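# Insert matching relay into black rack's empty pocket

## Task

Locate the loose relay (small clear box, colored button on one end) whose button color is the same as the two relays already in the black rack, and seat it in the rack's open pocket with the button facing up and pressed fully down. Neither relay already in the rack may be raised or removed.

## Robot and tools

Robot: two arms, left_arm and right_arm, each with a parallel gripper. Base poses in the scene frame: left_arm at (-0.013, +0.371, 0) m, quat_wxyz (+1.000, 0, 0, -0.012); right_arm at (+0.051, -0.406, 0) m, quat_wxyz (+1.000, 0, 0, -0.008). A two-camera stand sits behind the arms. Loose objects may occasionally get nudged by outside pushes.

Frame: scene frame, origin at table-top height midway between the nominal bases; +x points out over the table, +z up, left_arm lies toward +y (arm names do not correspond to image sides). Reported hand positions and orientations can be off by a few cm. Gripper axes: fingers point along its +z, close along its x. end_effector_position is the point between the pads; fingertips extend 17.5 mm past it. A block up to 12 cm long juts out toward the gripper's -y side and rotates with it.

Row layout (shared by execute_actions and move): 18 numbers, each in [-1, 1]. First 9 for left_arm: dx, dy, dz, rx, ry, rz, gripper position, force_limit, speed; then the same 9 for right_arm. dx..rz are an offset, not a pose: measured from that arm's Hand target at the start of the call, along scene-frame axes, with rotation about the Hand target's position. Scale: 1.0 = 0.6 m or 180 degrees; rx, ry, rz form a single rotation vector. All six 0 means no new pose for that arm. Gripper numbers are absolute: position +1 = open 50 mm, about -0.65 = pads meet, -1 = close until blocked; force_limit -1/0/+1 ≈ 20/102/185 N per pad (actual grip may be ~15 N higher); speed -1/0/+1 = 20/85/150 mm/s. Both start at +1. Always resend the gripper numbers you want; a 0 is a real command.

execute_actions(actions, cameras): actions is a list of actions, each a table of up to 15 rows (one row per 1/30 s step; a short table repeats its last row to 15). Every row offsets from the same start pose, not the prior row; each new action restarts from the current Hand target, so repeating an offset keeps moving. Images appear only if actions is [] or cameras requests them. Calling with [] also returns the scene number and task.

move(target, speed, blend, stop_force, zero, blocking, cameras): straight-line path for each gripper. target is one 18-number row or a list of up to 15 rows, all offsets from the same starting Hand targets. speed: m/s, 0.002 to 1 (default 0.25), turns capped at twice that in rad/s; one value or one per target. blend: metres of corner rounding per target, 0 = stop at each. stop_force: N, 12 to 80, both arms; ends an arm's path when push against its travel exceeds it; requires identical gripper numbers across a list; unreliable if the gripper rotates or the arm is near-straight or at a singular wrist pose. zero (only with stop_force): true re-zeros force before the move; false accumulates. blocking=false returns after 0.5 s while the move continues (not allowed with stop_force). Paths ignore obstacles and the other arm; a total path is capped at 10 s. Result adds a "move:" line: done, off_target, moving, held, fault, plus limits (paced = pose clipped, held = steps withheld). done means within 3 mm and 2 degrees; it says nothing about contact.

wait(seconds 0–3600): lets time pass with no new commands; a running move carries on. stop(): brakes a running move. zoom_image(camera, region): camera is cam_high, cam_left_wrist or cam_right_wrist (each 672x504); region [x0, y0, x1, y1] pixels from top-left, at most 504 per side, only on the newest images. finished_scene(scene): ends the current scene (give its number); irreversible; the goal must stay achieved without the robot.

Results: end_effector_position (m) and quat_wxyz in the scene frame; Hand target (your last commanded pose after clipping, base for next offsets; the hand often rests short of it, so send the gap as an offset); Tool commands; Joint velocities ("within noise" when still); Flange force along the gripper's own axes (noisy, includes held weight, "no reading" near singular poses). object_status: 0 moving, 1 blocked while opening, 2 blocked while closing (a grip), 3 reached target or pads met (likely nothing held). Opening in mm ≈ (250 - position_measured) × 0.202. A grip at force_limit -1 keeps status 2 even if the item slips out. Center immobile parts between pads.

Motion limits: commanded orientation is clipped to 32 degrees from the measured one each step; a single action may fall short. Arms are stiff: commanding even slightly past firm contact can trigger a fault. Faults: contact torque at a joint limit (waist/shoulder/elbow 142 N m, wrist joints 35.6 N m; held weight counts) or 150 N external force stops that arm for 10 s. Overheating (from holding loads, stretched reach, pushing into unreachable poses) brakes the arm 30–60 s; watch for MOTOR HOT. A clearance check holds back commands bringing the arms too close (fingers excepted); arm-to-arm presses can end the scene badly.

Avoid: dropping or releasing moving parts, fast contacts, hard pushes, anything falling or left off the table, and disturbing the two seated relays. Approach slowly, press down gently with a low stop_force, then move off without stop_force.

Each tool is called after "Call:" as name(argument=value, ...) on one line, values as JSON.

## Session

Call:
execute_actions(actions=[], cameras=["all"])

Call:
zoom_image(camera="cam_high", region=[340, 120, 540, 270])

Call:
zoom_image(camera="cam_high", region=[340, 260, 540, 410])

Scene clock: 0.00 s.
left_arm: end_effector_position=(+0.2905, -0.0888, +0.2637) position_measured=3 object_status=3 end_effector_quat_wxyz=(-0.524, +0.845, -0.020, +0.109) | right_arm: end_effector_position=(+0.2709, -0.3495, +0.1267) position_measured=2 object_status=3 end_effector_quat_wxyz=(-0.359, +0.574, +0.612, +0.409)
Joint positions: left_arm=[-1.154 0.93 1.118 -1.078 -2.502 -1.098] | right_arm=[-0.557 0.046 -0.595 -0.911 -1.703 0.9]
Joint velocities: within noise
Flange force (N): no reading
Hand target: left_arm +0.2905, -0.0888, +0.2637; -0.524, +0.845, -0.020, +0.109 | right_arm +0.2709, -0.3495, +0.1267; -0.359, +0.574, +0.612, +0.409
Tool commands: left_gripper/position=+1.0 left_gripper/force_limit=+1.0 left_gripper/speed=+1.0 right_gripper/position=+1.0 right_gripper/force_limit=+1.0 right_gripper/speed=+1.0

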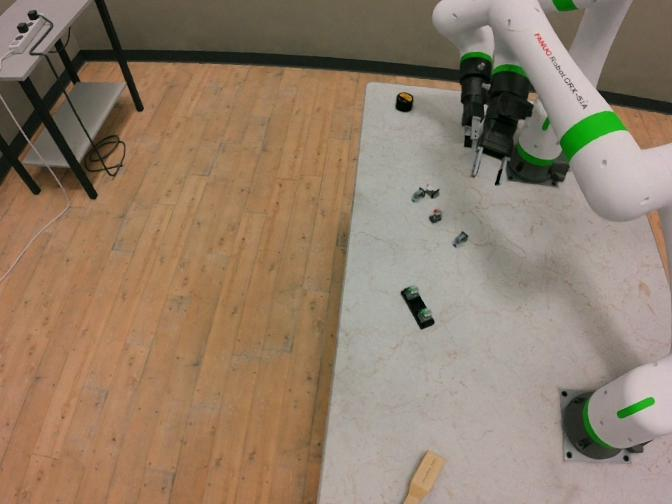

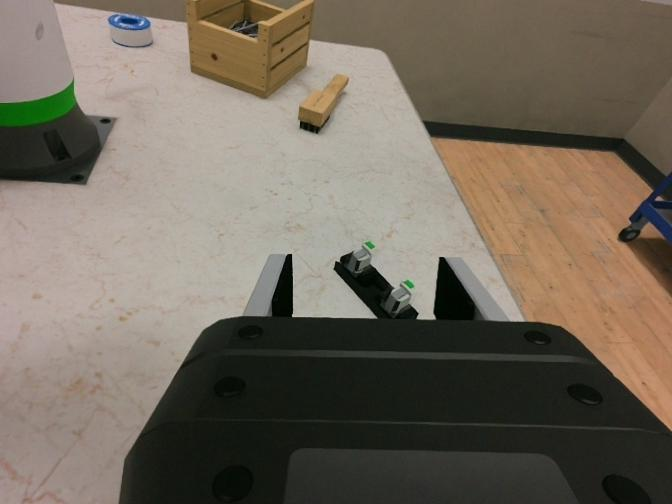

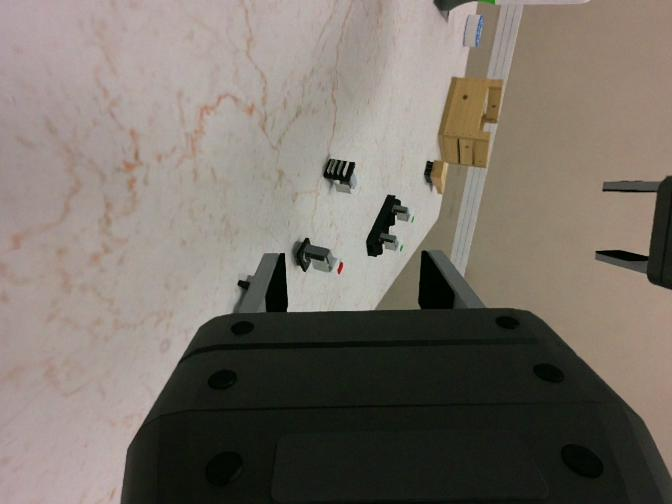

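Scaled by 2.520 from the camera's image (finer frame: 960x720).

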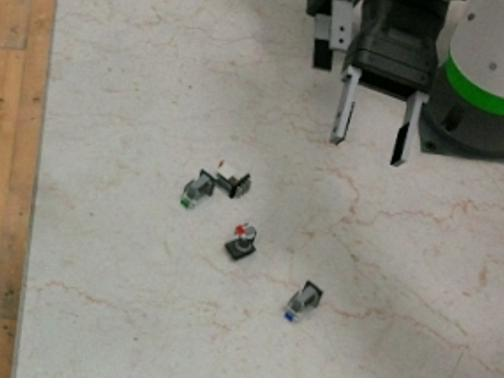

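Scaled by 2.520 from the camera's image (finer frame: 960x720).

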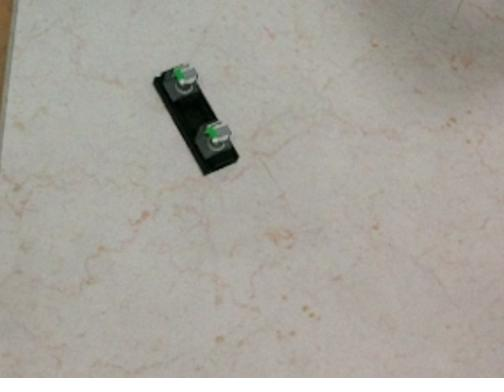

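Call:
move(target=[[0,0,0,0,0,0,1,-0.7,0,-0.0348,-0.1175,0.4555,-0.3655,0.0238,-0.0181,1,-0.7,0],[0.1725,-0.197,-0.1562,-0.3189,0.1742,-0.1538,1,-0.7,0,-0.0348,-0.1175,0.4555,-0.3655,0.0238,-0.0181,1,-0.7,0]], blend=[0.08, 0], speed=0.4, cameras=["all"])

Call:
zoom_image(camera="cam_left_wrist", region=[260, 90, 460, 260])

Scene clock: 55.90 s.
left_arm: end_effector_position=(+0.2905, -0.0888, +0.2637) position_measured=3 object_status=3 end_effector_quat_wxyz=(-0.524, +0.845, -0.020, +0.109) | right_arm: end_effector_position=(+0.2637, -0.3766, +0.2361) position_measured=2 object_status=3 end_effector_quat_wxyz=(-0.223, +0.651, +0.674, +0.269)
Joint positions: left_arm=[-1.154 0.93 1.118 -1.078 -2.502 -1.098] | right_arm=[-0.328 -0.472 -0.455 -0.698 -1.757 0.305]
Flange force (N): left_arm=no reading | right_arm=[2.8 2.4 5.4]
Hand target: left_arm +0.2905, -0.0888, +0.2637; -0.524, +0.845, -0.020, +0.109 (not the last commanded pose) | right_arm +0.2637, -0.3766, +0.2361; -0.223, +0.651, +0.674, +0.269 (not the last commanded pose)
Off the commanded pose: left_arm 0.183 m, 71 deg | right_arm 0.170 m, 41 deg.
led back after a hold (right arm): the arm was led back toward your command in small steps, so it may still be short of it.
move: held (right_arm; a check stopped the path), off_target (left_arm); path passed 0 of 2 targets; limits=held
pose unreachable (right arm): on one or more control steps of this call, first in action 0 (counted from 0), this arm could not follow its commanded pose, so it was not sent that pose on those steps. It may still have moved: this result reports where it is.
cause: moving toward the commanded pose would bring a part of the arm too close to another arm (this arm's gripper and a part of the left arm just beyond its joint 5 (wrist pitch), 24 mm apart when this arm was first held).

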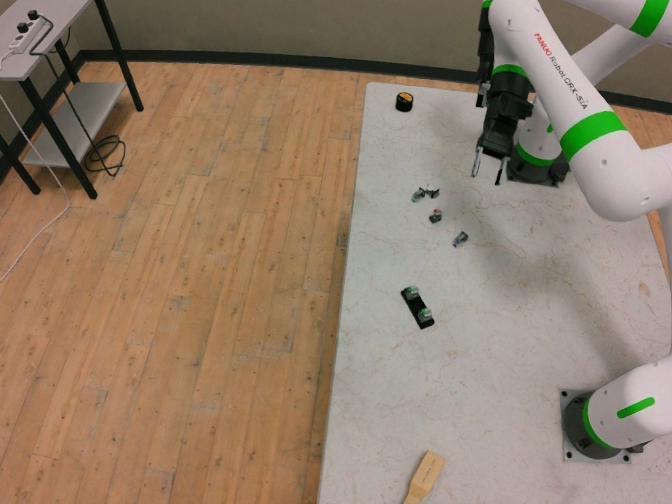

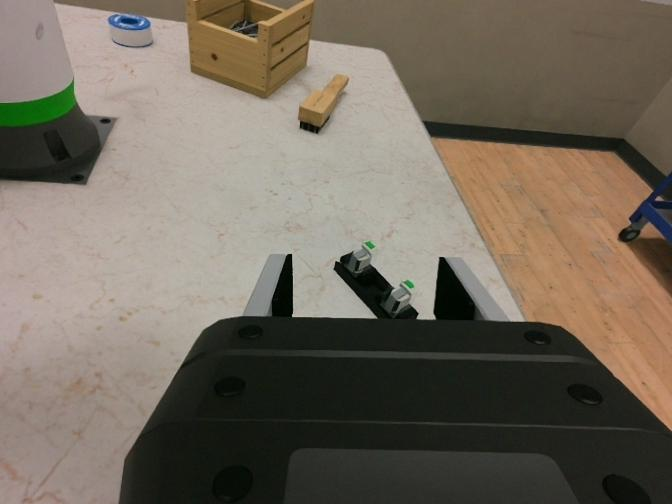

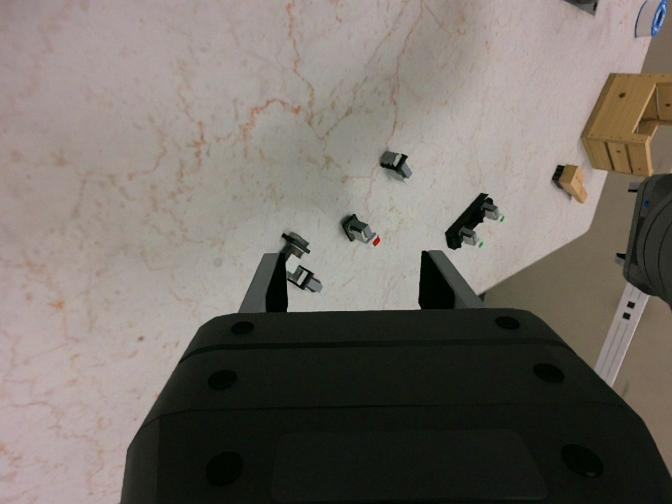

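Scaled by 2.520 from the camera's image (finer frame: 960x720).

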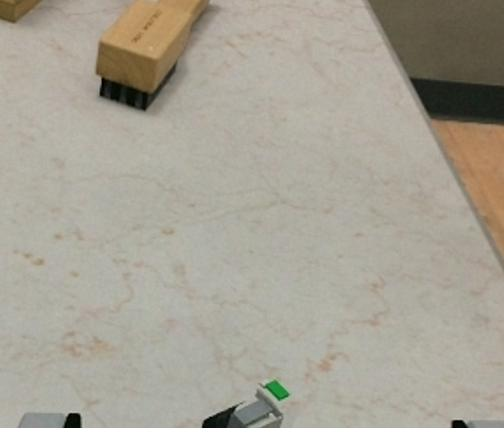

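Call:
move(target=[[0.1725,-0.197,-0.1562,-0.3189,0.1742,-0.1538,1,-0.7,0,0,0,0,0,0,0,1,-0.7,0],[0.1725,-0.197,-0.1562,-0.3189,0.1742,-0.1538,1,-0.7,0,-0.0228,-0.0723,0.2732,-0.226,0.0211,-0.0106,1,-0.7,0]], blend=[0.05, 0], speed=0.4, cameras=["all"])

Call:
zoom_image(camera="cam_left_wrist", region=[260, 90, 460, 260])

Scene clock: 72.60 s.
left_arm: end_effector_position=(+0.3940, -0.2070, +0.1699) position_measured=3 object_status=3 end_effector_quat_wxyz=(+0.000, +0.957, -0.291, +0.000) | right_arm: end_effector_position=(+0.2500, -0.4200, +0.4001) position_measured=2 object_status=3 end_effector_quat_wxyz=(+0.000, +0.707, +0.707, +0.001)
Joint positions: left_arm=[-0.749 0.704 0.674 0 -1.541 -1.388] | right_arm=[0.653 -0.605 -0.141 -0.001 -2.034 -0.636]
Flange force (N): left_arm=[4.7 4.9 -1.3] | right_arm=no reading
Hand target: left_arm +0.3940, -0.2070, +0.1699; +0.000, +0.957, -0.291, +0.000 | right_arm +0.2500, -0.4200, +0.4001; +0.000, +0.707, +0.707, +0.001
Off the commanded pose: left_arm 0.000 m, 0 deg | right_arm 0.000 m, 0 deg.
move: done

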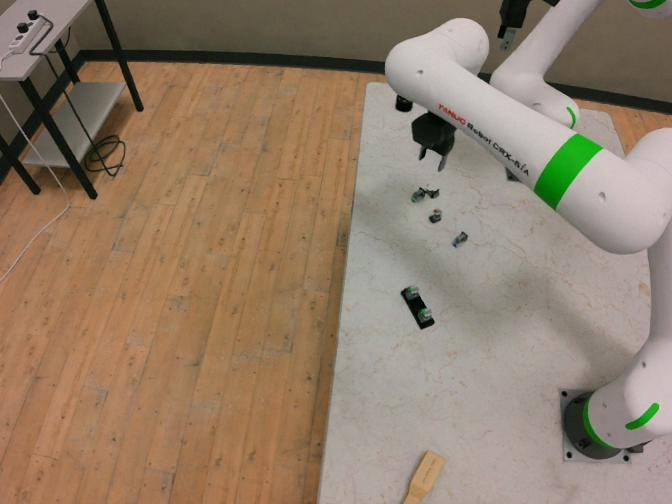

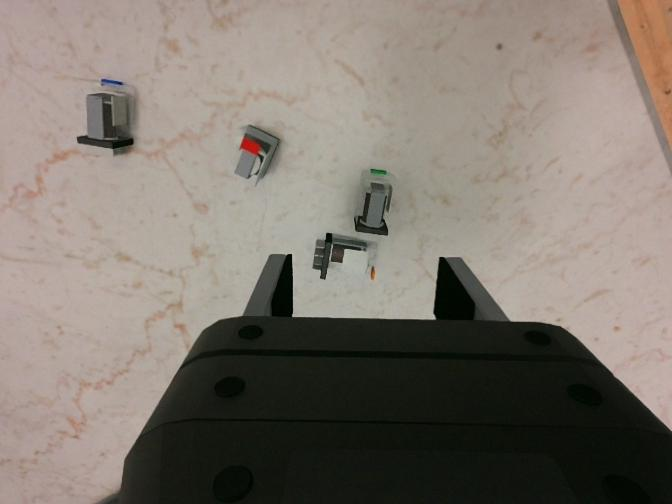

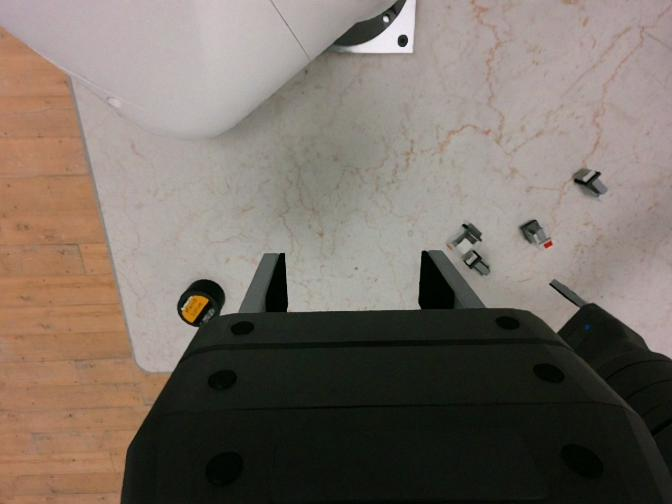

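Scaled by 2.520 from the camera's image (finer frame: 960x720).

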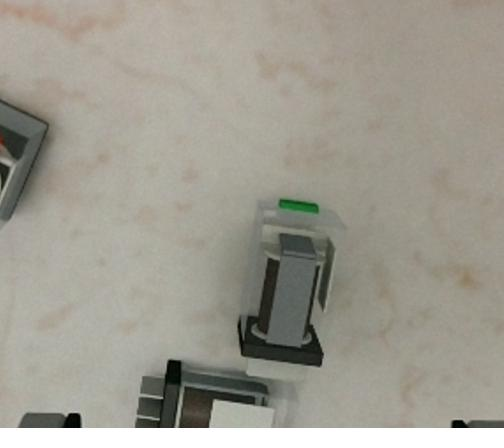

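Call:
move(target=[[0.0245,-0.003,-0.15,-0.0666,0.05,-0.0172,1,-0.7,0,0,0,0,0,0,0,1,-0.7,0],[0.0245,-0.003,-0.2433,-0.0666,0.05,-0.0172,1,-0.7,0,0,0,0,0,0,0,1,-0.7,0]], blend=[0.02, 0], speed=[0.25, 0.1], cameras=["cam_left_wrist"])

Call:
execute_actions(actions=[[[0,0,0,0,0,0,-1,-0.7,-0.6,0,0,0,0,0,0,1,-0.7,0]]], cameras=["cam_left_wrist"])

Scene clock: 127.20 s.
left_arm: end_effector_position=(+0.4087, -0.2088, +0.0240) position_measured=3 object_status=3 end_effector_quat_wxyz=(+0.122, +0.940, -0.314, -0.045) | right_arm: end_effector_position=(+0.2500, -0.4200, +0.4001) position_measured=2 object_status=3 end_effector_quat_wxyz=(+0.000, +0.707, +0.707, +0.001)
Joint positions: left_arm=[-0.627 0.768 0.323 0.287 -1.147 -1.686] | right_arm=[0.653 -0.605 -0.141 -0.001 -2.034 -0.636]
Flange force (N): left_arm=[6.3 3.8 1.5] | right_arm=no reading
Hand target: left_arm +0.4087, -0.2088, +0.0240; +0.122, +0.940, -0.314, -0.045 | right_arm +0.2500, -0.4200, +0.4001; +0.000, +0.707, +0.707, +0.001
Off the commanded pose: left_arm 0.000 m, 0 deg | right_arm 0.000 m, 0 deg.
move: done

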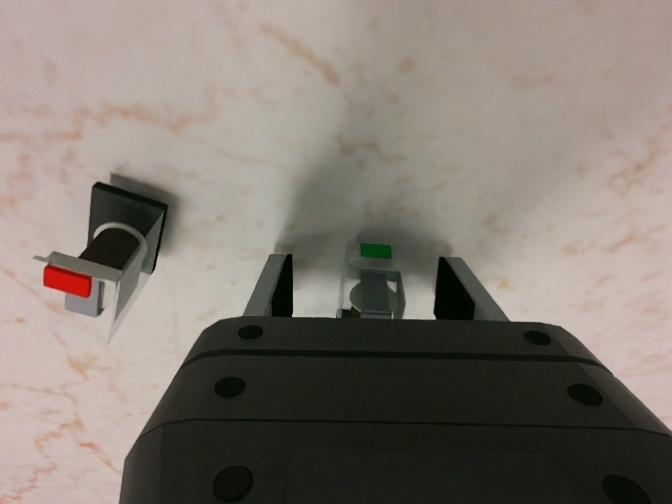

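Scene clock: 128.07 s.
left_arm: end_effector_position=(+0.4087, -0.2088, +0.0240) position_measured=149 object_status=0 end_effector_quat_wxyz=(+0.122, +0.940, -0.314, -0.045) | right_arm: end_effector_position=(+0.2500, -0.4200, +0.4001) position_measured=2 object_status=3 end_effector_quat_wxyz=(+0.000, +0.707, +0.707, +0.001)
Joint positions: left_arm=[-0.627 0.768 0.323 0.287 -1.147 -1.686] | right_arm=[0.653 -0.605 -0.141 -0.001 -2.034 -0.636]
Flange force (N): left_arm=[5.9 3.3 1.4] | right_arm=no reading
Hand target: left_arm +0.4087, -0.2088, +0.0240; +0.122, +0.940, -0.314, -0.045 | right_arm +0.2500, -0.4200, +0.4001; +0.000, +0.707, +0.707, +0.001
Off the commanded pose: left_arm 0.000 m, 0 deg | right_arm 0.000 m, 0 deg.

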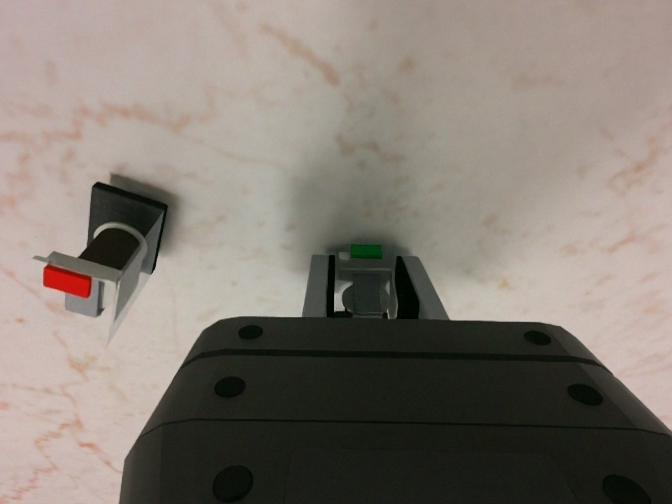

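Call:
move(target=[[0,0,0.1333,0,0,0,-1,-0.7,-0.6,0,0,0,0,0,0,1,-0.7,0],[-0.0145,0.348,0.1267,0.2278,-0.4615,-0.2318,-1,-0.7,-0.6,0,0,0,0,0,0,1,-0.7,0],[-0.0145,0.348,0.035,0.2278,-0.4615,-0.2318,-1,-0.7,-0.6,0,0,0,0,0,0,1,-0.7,0]], blend=[0.04, 0.02, 0], speed=[0.2, 0.35, 0.15], cameras=["cam_high", "cam_left_wrist"])

Call:
zoom_image(camera="cam_high", region=[370, 200, 500, 320])

Scene clock: 155.77 s.
left_arm: end_effector_position=(+0.4000, +0.0000, +0.0450) position_measured=149 object_status=2 end_effector_quat_wxyz=(-0.430, +0.561, -0.561, +0.430) | right_arm: end_effector_position=(+0.2500, -0.4200, +0.4001) position_measured=2 object_status=3 end_effector_quat_wxyz=(+0.000, +0.707, +0.707, +0.001)
Joint positions: left_arm=[-1.272 0.531 -0.336 -1.606 -1.194 -0.734] | right_arm=[0.653 -0.605 -0.141 -0.001 -2.034 -0.636]
Flange force (N): left_arm=[2.4 4.7 -1.4] | right_arm=no reading
Hand target: left_arm +0.4000, +0.0000, +0.0450; -0.430, +0.561, -0.561, +0.430 | right_arm +0.2500, -0.4200, +0.4001; +0.000, +0.707, +0.707, +0.001
Off the commanded pose: left_arm 0.000 m, 0 deg | right_arm 0.000 m, 0 deg.
move: done

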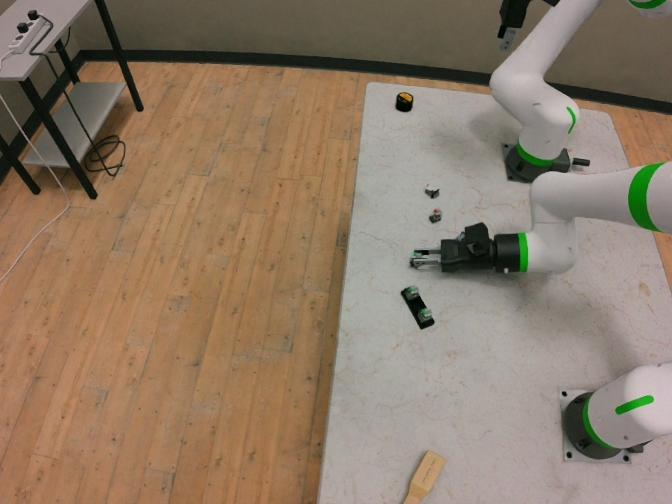

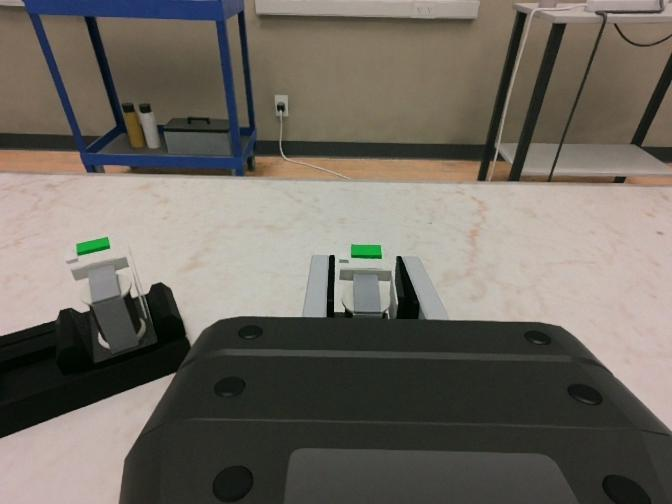

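Scaled by 3.877 from the camera's image (finer frame: 960x720).

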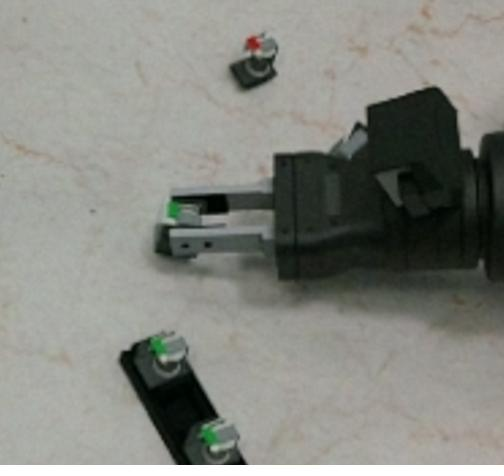

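Call:
move(target=[0,0,-0.03,0,0,0,-1,-0.7,-0.6,0,0,0,0,0,0,1,-0.7,0], speed=0.025, stop_force=12)

Call:
move(target=[0,0,0.0025,0,0,0,-1,-0.7,-0.6,0,0,0,0,0,0,1,-0.7,0], speed=0.02)

Call:
execute_actions(actions=[[[0,0,0,0,0,0,1,-0.7,-0.7,0,0,0,0,0,0,1,-0.7,0]]])

Call:
move(target=[[0,0,0.1,0,0,0,1,-0.7,-0.7,0,0,0,0,0,0,1,-0.7,0],[0.0167,0,0.1617,-0.3227,0.3227,0.4206,1,-0.7,-0.7,0,0,0,0,0,0,1,-0.7,0]], blend=[0.03, 0], speed=[0.15, 0.35], cameras=["cam_high", "cam_left_wrist"])

Scene clock: 188.07 s.
left_arm: end_effector_position=(+0.4002, -0.0001, +0.0353) position_measured=149 object_status=2 end_effector_quat_wxyz=(-0.430, +0.561, -0.561, +0.431) | right_arm: end_effector_position=(+0.2500, -0.4200, +0.4001) position_measured=2 object_status=3 end_effector_quat_wxyz=(+0.000, +0.707, +0.707, +0.001)
Joint positions: left_arm=[-1.275 0.559 -0.332 -1.614 -1.197 -0.708] | right_arm=[0.653 -0.605 -0.141 -0.001 -2.034 -0.636]
Flange force (N): left_arm=[-2.4 -28.8 -16.3] | right_arm=no reading
Hand target: left_arm +0.4002, -0.0001, +0.0353; -0.430, +0.561, -0.561, +0.431 (not the last commanded pose) | right_arm +0.2500, -0.4200, +0.4001; +0.000, +0.707, +0.707, +0.001
Off the commanded pose: left_arm 0.008 m, 0 deg | right_arm 0.000 m, 0 deg.
move: contact (left_arm)

Scene clock: 188.57 s.
left_arm: end_effector_position=(+0.4001, -0.0001, +0.0367) position_measured=149 object_status=2 end_effector_quat_wxyz=(-0.430, +0.561, -0.561, +0.431) | right_arm: end_effector_position=(+0.2500, -0.4200, +0.4001) position_measured=2 object_status=3 end_effector_quat_wxyz=(+0.000, +0.707, +0.707, +0.001)
Joint positions: left_arm=[-1.275 0.555 -0.332 -1.612 -1.197 -0.712] | right_arm=[0.653 -0.605 -0.141 -0.001 -2.034 -0.636]
Flange force (N): left_arm=[1.8 5.1 -1.9] | right_arm=no reading
Hand target: left_arm +0.4002, -0.0001, +0.0368; -0.430, +0.561, -0.561, +0.431 | right_arm +0.2500, -0.4200, +0.4001; +0.000, +0.707, +0.707, +0.001
Off the commanded pose: left_arm 0.000 m, 0 deg | right_arm 0.000 m, 0 deg.
move: done

Scene clock: 189.57 s.
left_arm: end_effector_position=(+0.4002, -0.0001, +0.0368) position_measured=3 object_status=3 end_effector_quat_wxyz=(-0.430, +0.561, -0.561, +0.431) | right_arm: end_effector_position=(+0.2500, -0.4200, +0.4001) position_measured=2 object_status=3 end_effector_quat_wxyz=(+0.000, +0.707, +0.707, +0.001)
Joint positions: left_arm=[-1.275 0.555 -0.332 -1.612 -1.197 -0.712] | right_arm=[0.653 -0.605 -0.141 -0.001 -2.034 -0.636]
Flange force (N): left_arm=[1.8 4.2 -2.2] | right_arm=no reading
Hand target: left_arm +0.4002, -0.0001, +0.0368; -0.430, +0.561, -0.561, +0.431 | right_arm +0.2500, -0.4200, +0.4001; +0.000, +0.707, +0.707, +0.001
Off the commanded pose: left_arm 0.000 m, 0 deg | right_arm 0.000 m, 0 deg.

Scene clock: 193.30 s.
left_arm: end_effector_position=(+0.4101, -0.0001, +0.1337) position_measured=3 object_status=3 end_effector_quat_wxyz=(+0.000, +1.000, +0.000, +0.000) | right_arm: end_effector_position=(+0.2500, -0.4200, +0.4001) position_measured=2 object_status=3 end_effector_quat_wxyz=(+0.000, +0.707, +0.707, +0.001)
Joint positions: left_arm=[-0.464 0.338 0.047 -0.001 -1.279 -1.083] | right_arm=[0.653 -0.605 -0.141 -0.001 -2.034 -0.636]
Flange force (N): left_arm=[1.6 4.8 0.4] | right_arm=no reading
Hand target: left_arm +0.4102, -0.0001, +0.1338; +0.000, +1.000, +0.000, +0.000 | right_arm +0.2500, -0.4200, +0.4001; +0.000, +0.707, +0.707, +0.001
Off the commanded pose: left_arm 0.000 m, 0 deg | right_arm 0.000 m, 0 deg.
move: done

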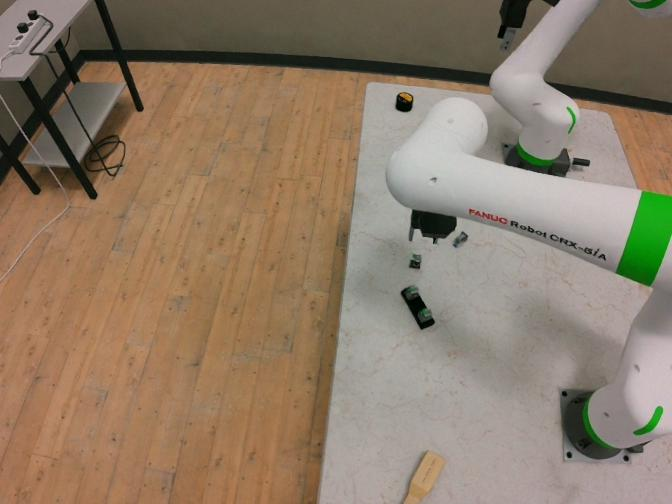

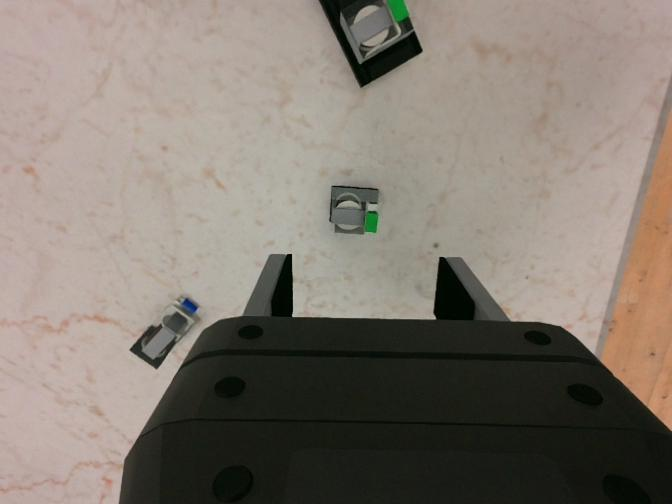

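Call:
move(target=[0,0.0028,-0.1528,0,0,0,1,-0.7,-0.7,0,0,0,0,0,0,1,-0.7,0], speed=0.15)

Call:
execute_actions(actions=[[[0,0,0,0,0,0,-1,-0.7,-0.6,0,0,0,0,0,0,1,-0.7,0]]], cameras=["cam_left_wrist"])

Call:
move(target=[[0,0,0.12,0,0,0,-1,-0.7,-0.6,0,0,0,0,0,0,1,-0.7,0],[-0.022,0.204,0.2133,0,0,0.1778,-1,-0.7,-0.6,0,0,0,0,0,0,1,-0.7,0]], blend=[0.03, 0], speed=[0.2, 0.3], cameras=["cam_high", "cam_left_wrist"])

Call:
zoom_image(camera="cam_left_wrist", region=[270, 80, 450, 320])

Scene clock: 221.20 s.
left_arm: end_effector_position=(+0.4102, +0.0016, +0.0421) position_measured=3 object_status=3 end_effector_quat_wxyz=(+0.000, +1.000, +0.000, +0.001) | right_arm: end_effector_position=(+0.2500, -0.4200, +0.4001) position_measured=2 object_status=3 end_effector_quat_wxyz=(+0.000, +0.707, +0.707, +0.001)
Joint positions: left_arm=[-0.462 0.42 -0.07 -0.001 -1.08 -1.086] | right_arm=[0.653 -0.605 -0.141 -0.001 -2.034 -0.636]
Flange force (N): left_arm=[-0.1 4.0 0.3] | right_arm=no reading
Hand target: left_arm +0.4102, +0.0016, +0.0421; +0.000, +1.000, +0.000, +0.000 | right_arm +0.2500, -0.4200, +0.4001; +0.000, +0.707, +0.707, +0.001
Off the commanded pose: left_arm 0.000 m, 0 deg | right_arm 0.000 m, 0 deg.
move: done

Scene clock: 221.93 s.
left_arm: end_effector_position=(+0.4102, +0.0016, +0.0421) position_measured=117 object_status=2 end_effector_quat_wxyz=(+0.000, +1.000, +0.000, +0.000) | right_arm: end_effector_position=(+0.2500, -0.4200, +0.4001) position_measured=2 object_status=3 end_effector_quat_wxyz=(+0.000, +0.707, +0.707, +0.001)
Joint positions: left_arm=[-0.462 0.42 -0.07 -0.001 -1.08 -1.086] | right_arm=[0.653 -0.605 -0.141 -0.001 -2.034 -0.636]
Flange force (N): left_arm=[1.1 5.2 0.4] | right_arm=no reading
Hand target: left_arm +0.4102, +0.0016, +0.0421; +0.000, +1.000, +0.000, +0.000 | right_arm +0.2500, -0.4200, +0.4001; +0.000, +0.707, +0.707, +0.001
Off the commanded pose: left_arm 0.000 m, 0 deg | right_arm 0.000 m, 0 deg.

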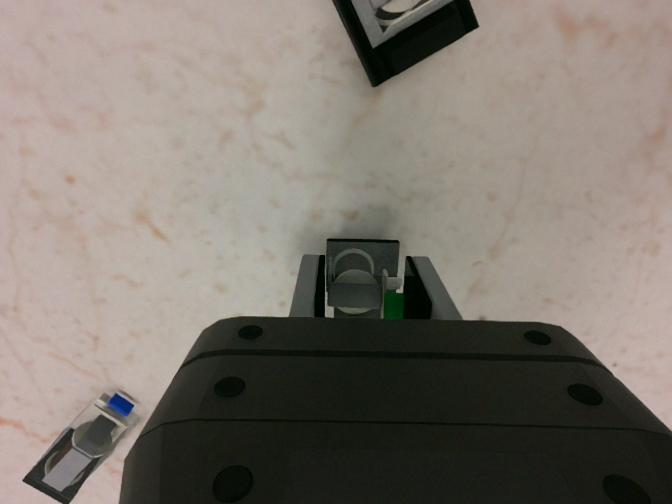

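Scene clock: 223.63 s.
left_arm: end_effector_position=(+0.3970, +0.1240, +0.1701) position_measured=117 object_status=2 end_effector_quat_wxyz=(+0.000, +0.961, +0.275, +0.000) | right_arm: end_effector_position=(+0.2500, -0.4200, +0.4001) position_measured=2 object_status=3 end_effector_quat_wxyz=(+0.000, +0.707, +0.707, +0.001)
Joint positions: left_arm=[-0.245 0.109 -0.144 -0.001 -1.317 -0.744] | right_arm=[0.653 -0.605 -0.141 -0.001 -2.034 -0.636]
Flange force (N): left_arm=[-0.5 6.4 0.1] | right_arm=no reading
Hand target: left_arm +0.3970, +0.1240, +0.1701; +0.000, +0.961, +0.276, +0.000 | right_arm +0.2500, -0.4200, +0.4001; +0.000, +0.707, +0.707, +0.001
Off the commanded pose: left_arm 0.000 m, 0 deg | right_arm 0.000 m, 0 deg.
move: done

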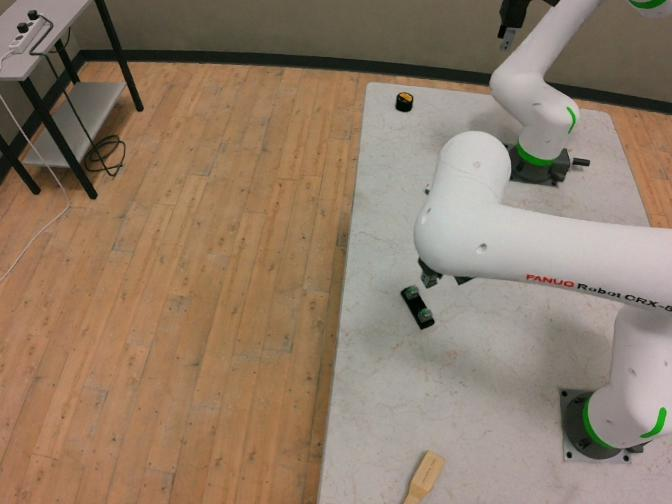

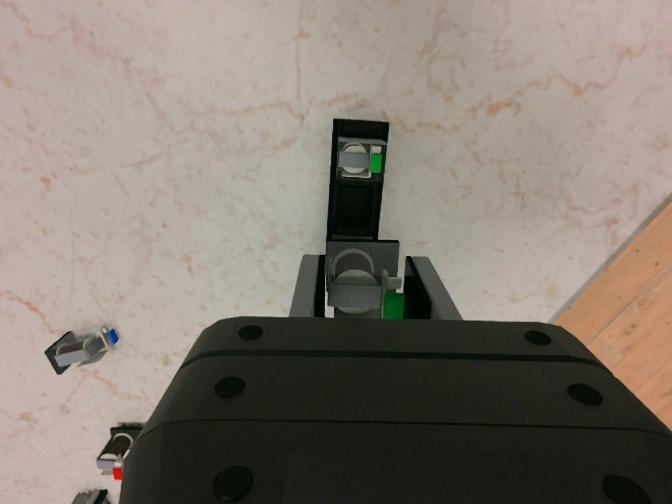

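Scaled by 2.100 from the camera's image (finer frame: 960x720).

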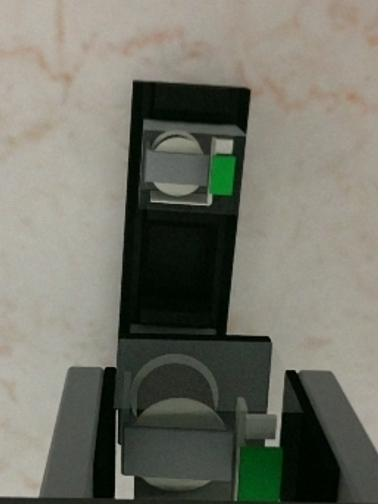

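Call:
move(target=[0.0095,-0.0097,-0.12,0,0,-0.0111,-1,-0.7,-0.6,0,0,0,0,0,0,1,-0.7,0], speed=0.2, cameras=["cam_left_wrist"])

Call:
zoom_image(camera="cam_left_wrist", region=[290, 100, 430, 320])

Scene clock: 253.90 s.
left_arm: end_effector_position=(+0.4027, +0.1182, +0.0981) position_measured=117 object_status=2 end_effector_quat_wxyz=(+0.000, +0.966, +0.259, +0.000) | right_arm: end_effector_position=(+0.2500, -0.4200, +0.4001) position_measured=2 object_status=3 end_effector_quat_wxyz=(+0.000, +0.707, +0.707, +0.001)
Joint positions: left_arm=[-0.254 0.187 -0.232 -0.001 -1.151 -0.77] | right_arm=[0.653 -0.605 -0.141 -0.001 -2.034 -0.636]
Flange force (N): left_arm=[-0.5 6.1 0.9] | right_arm=no reading
Hand target: left_arm +0.4027, +0.1182, +0.0981; +0.000, +0.966, +0.259, +0.000 | right_arm +0.2500, -0.4200, +0.4001; +0.000, +0.707, +0.707, +0.001
Off the commanded pose: left_arm 0.000 m, 0 deg | right_arm 0.000 m, 0 deg.
move: done

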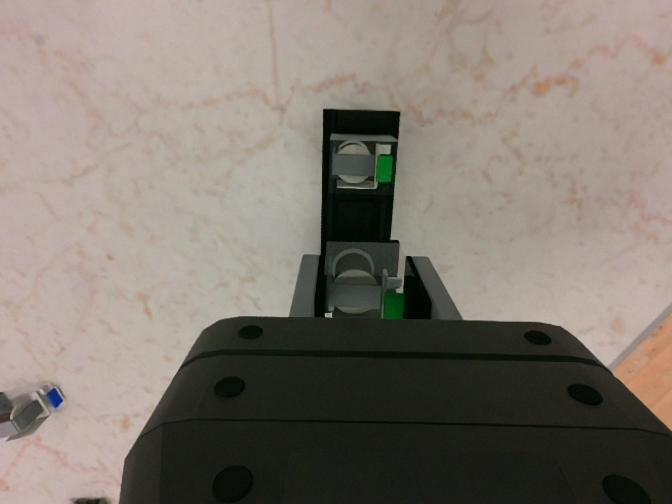

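Scaled by 2.291 from the camera's image (finer frame: 960x720).

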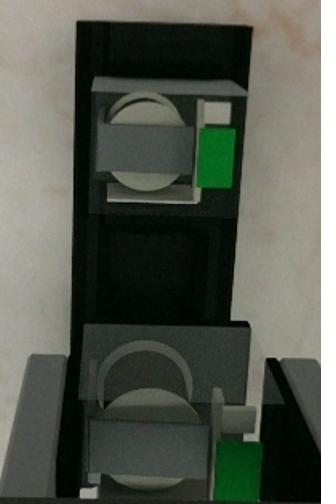

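Call:
move(target=[[0,0,-0.055,0,0,0,-1,-0.7,-0.6,0,0,0,0,0,0,1,-0.7,0],[0,0,-0.1,0,0,0,-1,-0.7,-0.6,0,0,0,0,0,0,1,-0.7,0]], speed=[0.05,0.02], stop_force=13, cameras=["cam_left_wrist"])

Scene clock: 292.67 s.
left_arm: end_effector_position=(+0.4028, +0.1181, +0.0459) position_measured=117 object_status=2 end_effector_quat_wxyz=(+0.000, +0.966, +0.259, +0.001) | right_arm: end_effector_position=(+0.2500, -0.4200, +0.4001) position_measured=2 object_status=3 end_effector_quat_wxyz=(+0.000, +0.707, +0.707, +0.001)
Joint positions: left_arm=[-0.254 0.248 -0.294 -0.001 -1.028 -0.77] | right_arm=[0.653 -0.605 -0.141 -0.001 -2.034 -0.636]
Flange force (N): left_arm=[-4.7 -1.4 -39.6] | right_arm=no reading
Hand target: left_arm +0.4028, +0.1181, +0.0459; +0.000, +0.966, +0.259, +0.001 (not the last commanded pose) | right_arm +0.2500, -0.4200, +0.4001; +0.000, +0.707, +0.707, +0.001
Off the commanded pose: left_arm 0.008 m, 0 deg | right_arm 0.000 m, 0 deg.
move: contact (left_arm); path passed 1 of 2 targets

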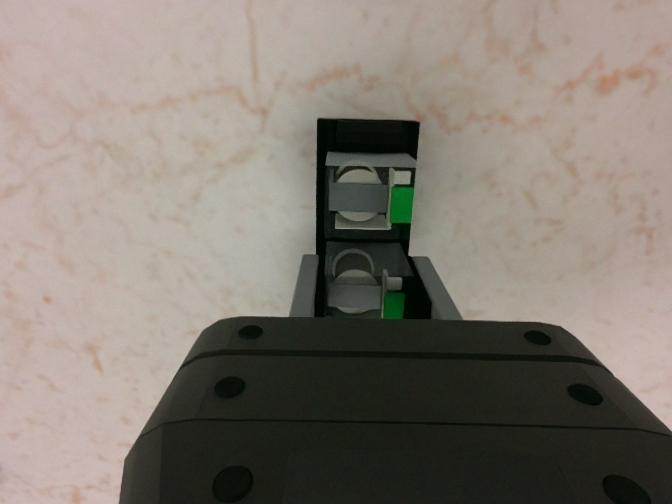

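Call:
move(target=[[0,0,0.001,0,0,0,1,-0.7,-0.7,0,0,0,0,0,0,1,-0.7,0],[0,0,0.075,0,0,0,1,-0.7,-0.7,0,0,0,0,0,0,1,-0.7,0]], speed=[0.02,0.15])

Call:
move(target=[0,0,-0.008,0,0,0,-1,-0.7,0,0,0,0,0,0,0,1,-0.7,0], speed=0.05, cameras=["cam_left_wrist"])

Call:
move(target=[0,0,-0.05,0,0,0,-1,-0.7,0,0,0,0,0,0,0,1,-0.7,0], speed=0.02, stop_force=25, cameras=["cam_left_wrist"])

Scene clock: 304.23 s.
left_arm: end_effector_position=(+0.4028, +0.1181, +0.0909) position_measured=3 object_status=3 end_effector_quat_wxyz=(+0.000, +0.966, +0.259, +0.000) | right_arm: end_effector_position=(+0.2500, -0.4200, +0.4001) position_measured=2 object_status=3 end_effector_quat_wxyz=(+0.000, +0.707, +0.707, +0.001)
Joint positions: left_arm=[-0.254 0.195 -0.241 -0.001 -1.134 -0.77] | right_arm=[0.653 -0.605 -0.141 -0.001 -2.034 -0.636]
Flange force (N): left_arm=[-1.1 5.2 0.3] | right_arm=no reading
Hand target: left_arm +0.4028, +0.1181, +0.0909; +0.000, +0.966, +0.259, +0.001 | right_arm +0.2500, -0.4200, +0.4001; +0.000, +0.707, +0.707, +0.001
Off the commanded pose: left_arm 0.000 m, 0 deg | right_arm 0.000 m, 0 deg.
move: done

Scene clock: 305.07 s.
left_arm: end_effector_position=(+0.4028, +0.1182, +0.0861) position_measured=252 object_status=3 end_effector_quat_wxyz=(+0.000, +0.966, +0.259, +0.001) | right_arm: end_effector_position=(+0.2500, -0.4200, +0.4001) position_measured=2 object_status=3 end_effector_quat_wxyz=(+0.000, +0.707, +0.707, +0.001)
Joint positions: left_arm=[-0.254 0.2 -0.248 -0.001 -1.123 -0.77] | right_arm=[0.653 -0.605 -0.141 -0.001 -2.034 -0.636]
Flange force (N): left_arm=[-1.2 5.4 0.2] | right_arm=no reading
Hand target: left_arm +0.4028, +0.1181, +0.0861; +0.000, +0.966, +0.259, +0.001 | right_arm +0.2500, -0.4200, +0.4001; +0.000, +0.707, +0.707, +0.001
Off the commanded pose: left_arm 0.000 m, 0 deg | right_arm 0.000 m, 0 deg.
move: done

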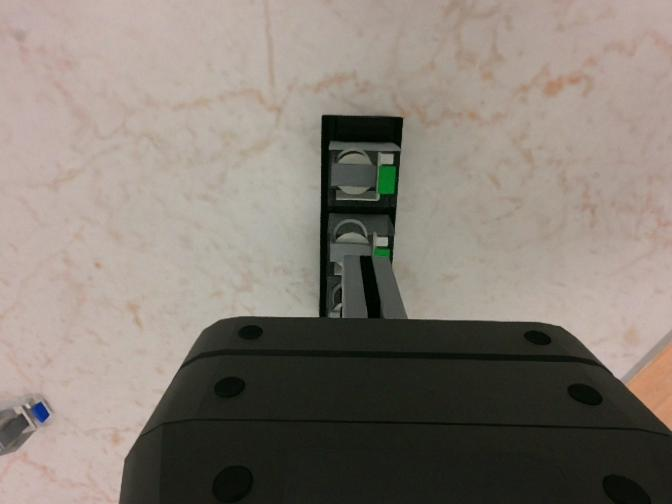

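Scene clock: 307.17 s.
left_arm: end_effector_position=(+0.4030, +0.1180, +0.0644) position_measured=252 object_status=3 end_effector_quat_wxyz=(+0.000, +0.966, +0.259, +0.001) | right_arm: end_effector_position=(+0.2500, -0.4200, +0.4001) position_measured=2 object_status=3 end_effector_quat_wxyz=(+0.000, +0.707, +0.707, +0.001)
Joint positions: left_arm=[-0.254 0.225 -0.274 -0.001 -1.071 -0.77] | right_arm=[0.653 -0.605 -0.141 -0.001 -2.034 -0.636]
Flange force (N): left_arm=[0.9 4.7 -37.9] | right_arm=no reading
Hand target: left_arm +0.4030, +0.1180, +0.0644; +0.000, +0.966, +0.259, +0.001 (not the last commanded pose) | right_arm +0.2500, -0.4200, +0.4001; +0.000, +0.707, +0.707, +0.001
Off the commanded pose: left_arm 0.008 m, 0 deg | right_arm 0.000 m, 0 deg.
move: contact (left_arm)

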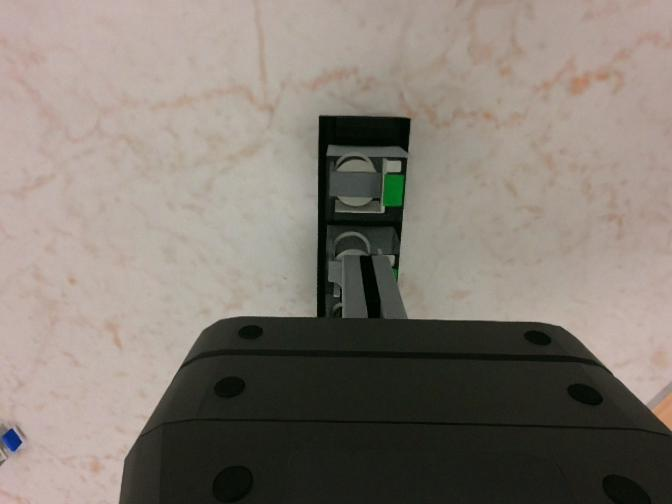

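Call:
move(target=[0,0,0.18,0,0,0,-1,-0.7,0,0,0,0,0,0,0,1,-0.7,0], speed=0.25, cameras=["cam_left_wrist","cam_high"])

Call:
zoom_image(camera="cam_left_wrist", region=[260, 80, 460, 320])

Scene clock: 325.70 s.
left_arm: end_effector_position=(+0.4030, +0.1180, +0.1725) position_measured=252 object_status=3 end_effector_quat_wxyz=(+0.000, +0.966, +0.259, +0.001) | right_arm: end_effector_position=(+0.2500, -0.4200, +0.4001) position_measured=2 object_status=3 end_effector_quat_wxyz=(+0.000, +0.707, +0.707, +0.001)
Joint positions: left_arm=[-0.254 0.127 -0.119 -0.001 -1.324 -0.77] | right_arm=[0.653 -0.605 -0.141 -0.001 -2.034 -0.636]
Flange force (N): left_arm=[-0.5 6.4 -0.2] | right_arm=no reading
Hand target: left_arm +0.4030, +0.1180, +0.1724; +0.000, +0.966, +0.259, +0.001 | right_arm +0.2500, -0.4200, +0.4001; +0.000, +0.707, +0.707, +0.001
Off the commanded pose: left_arm 0.000 m, 0 deg | right_arm 0.000 m, 0 deg.
move: done
Images, in order (width x height): cam_high 672x504, cam_left_wrist 672x504.

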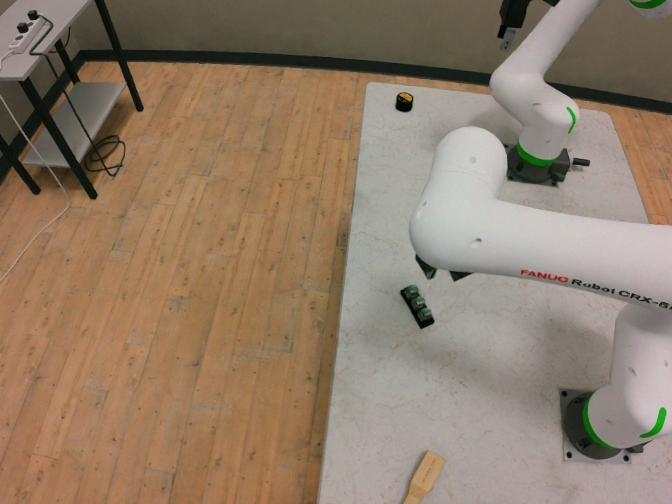

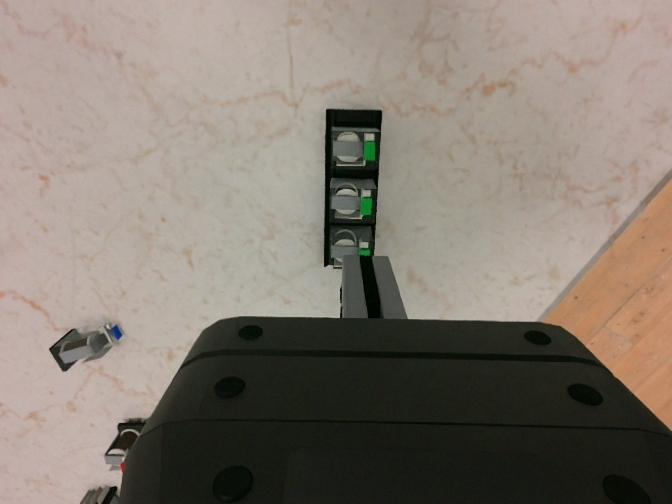

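Scaled by 2.100 from the camera's image (finer frame: 960x720).

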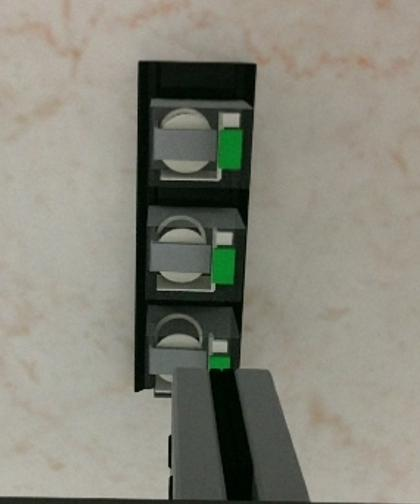

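Call:
finished_scene(scene=2)

The scene is finished: the task was done.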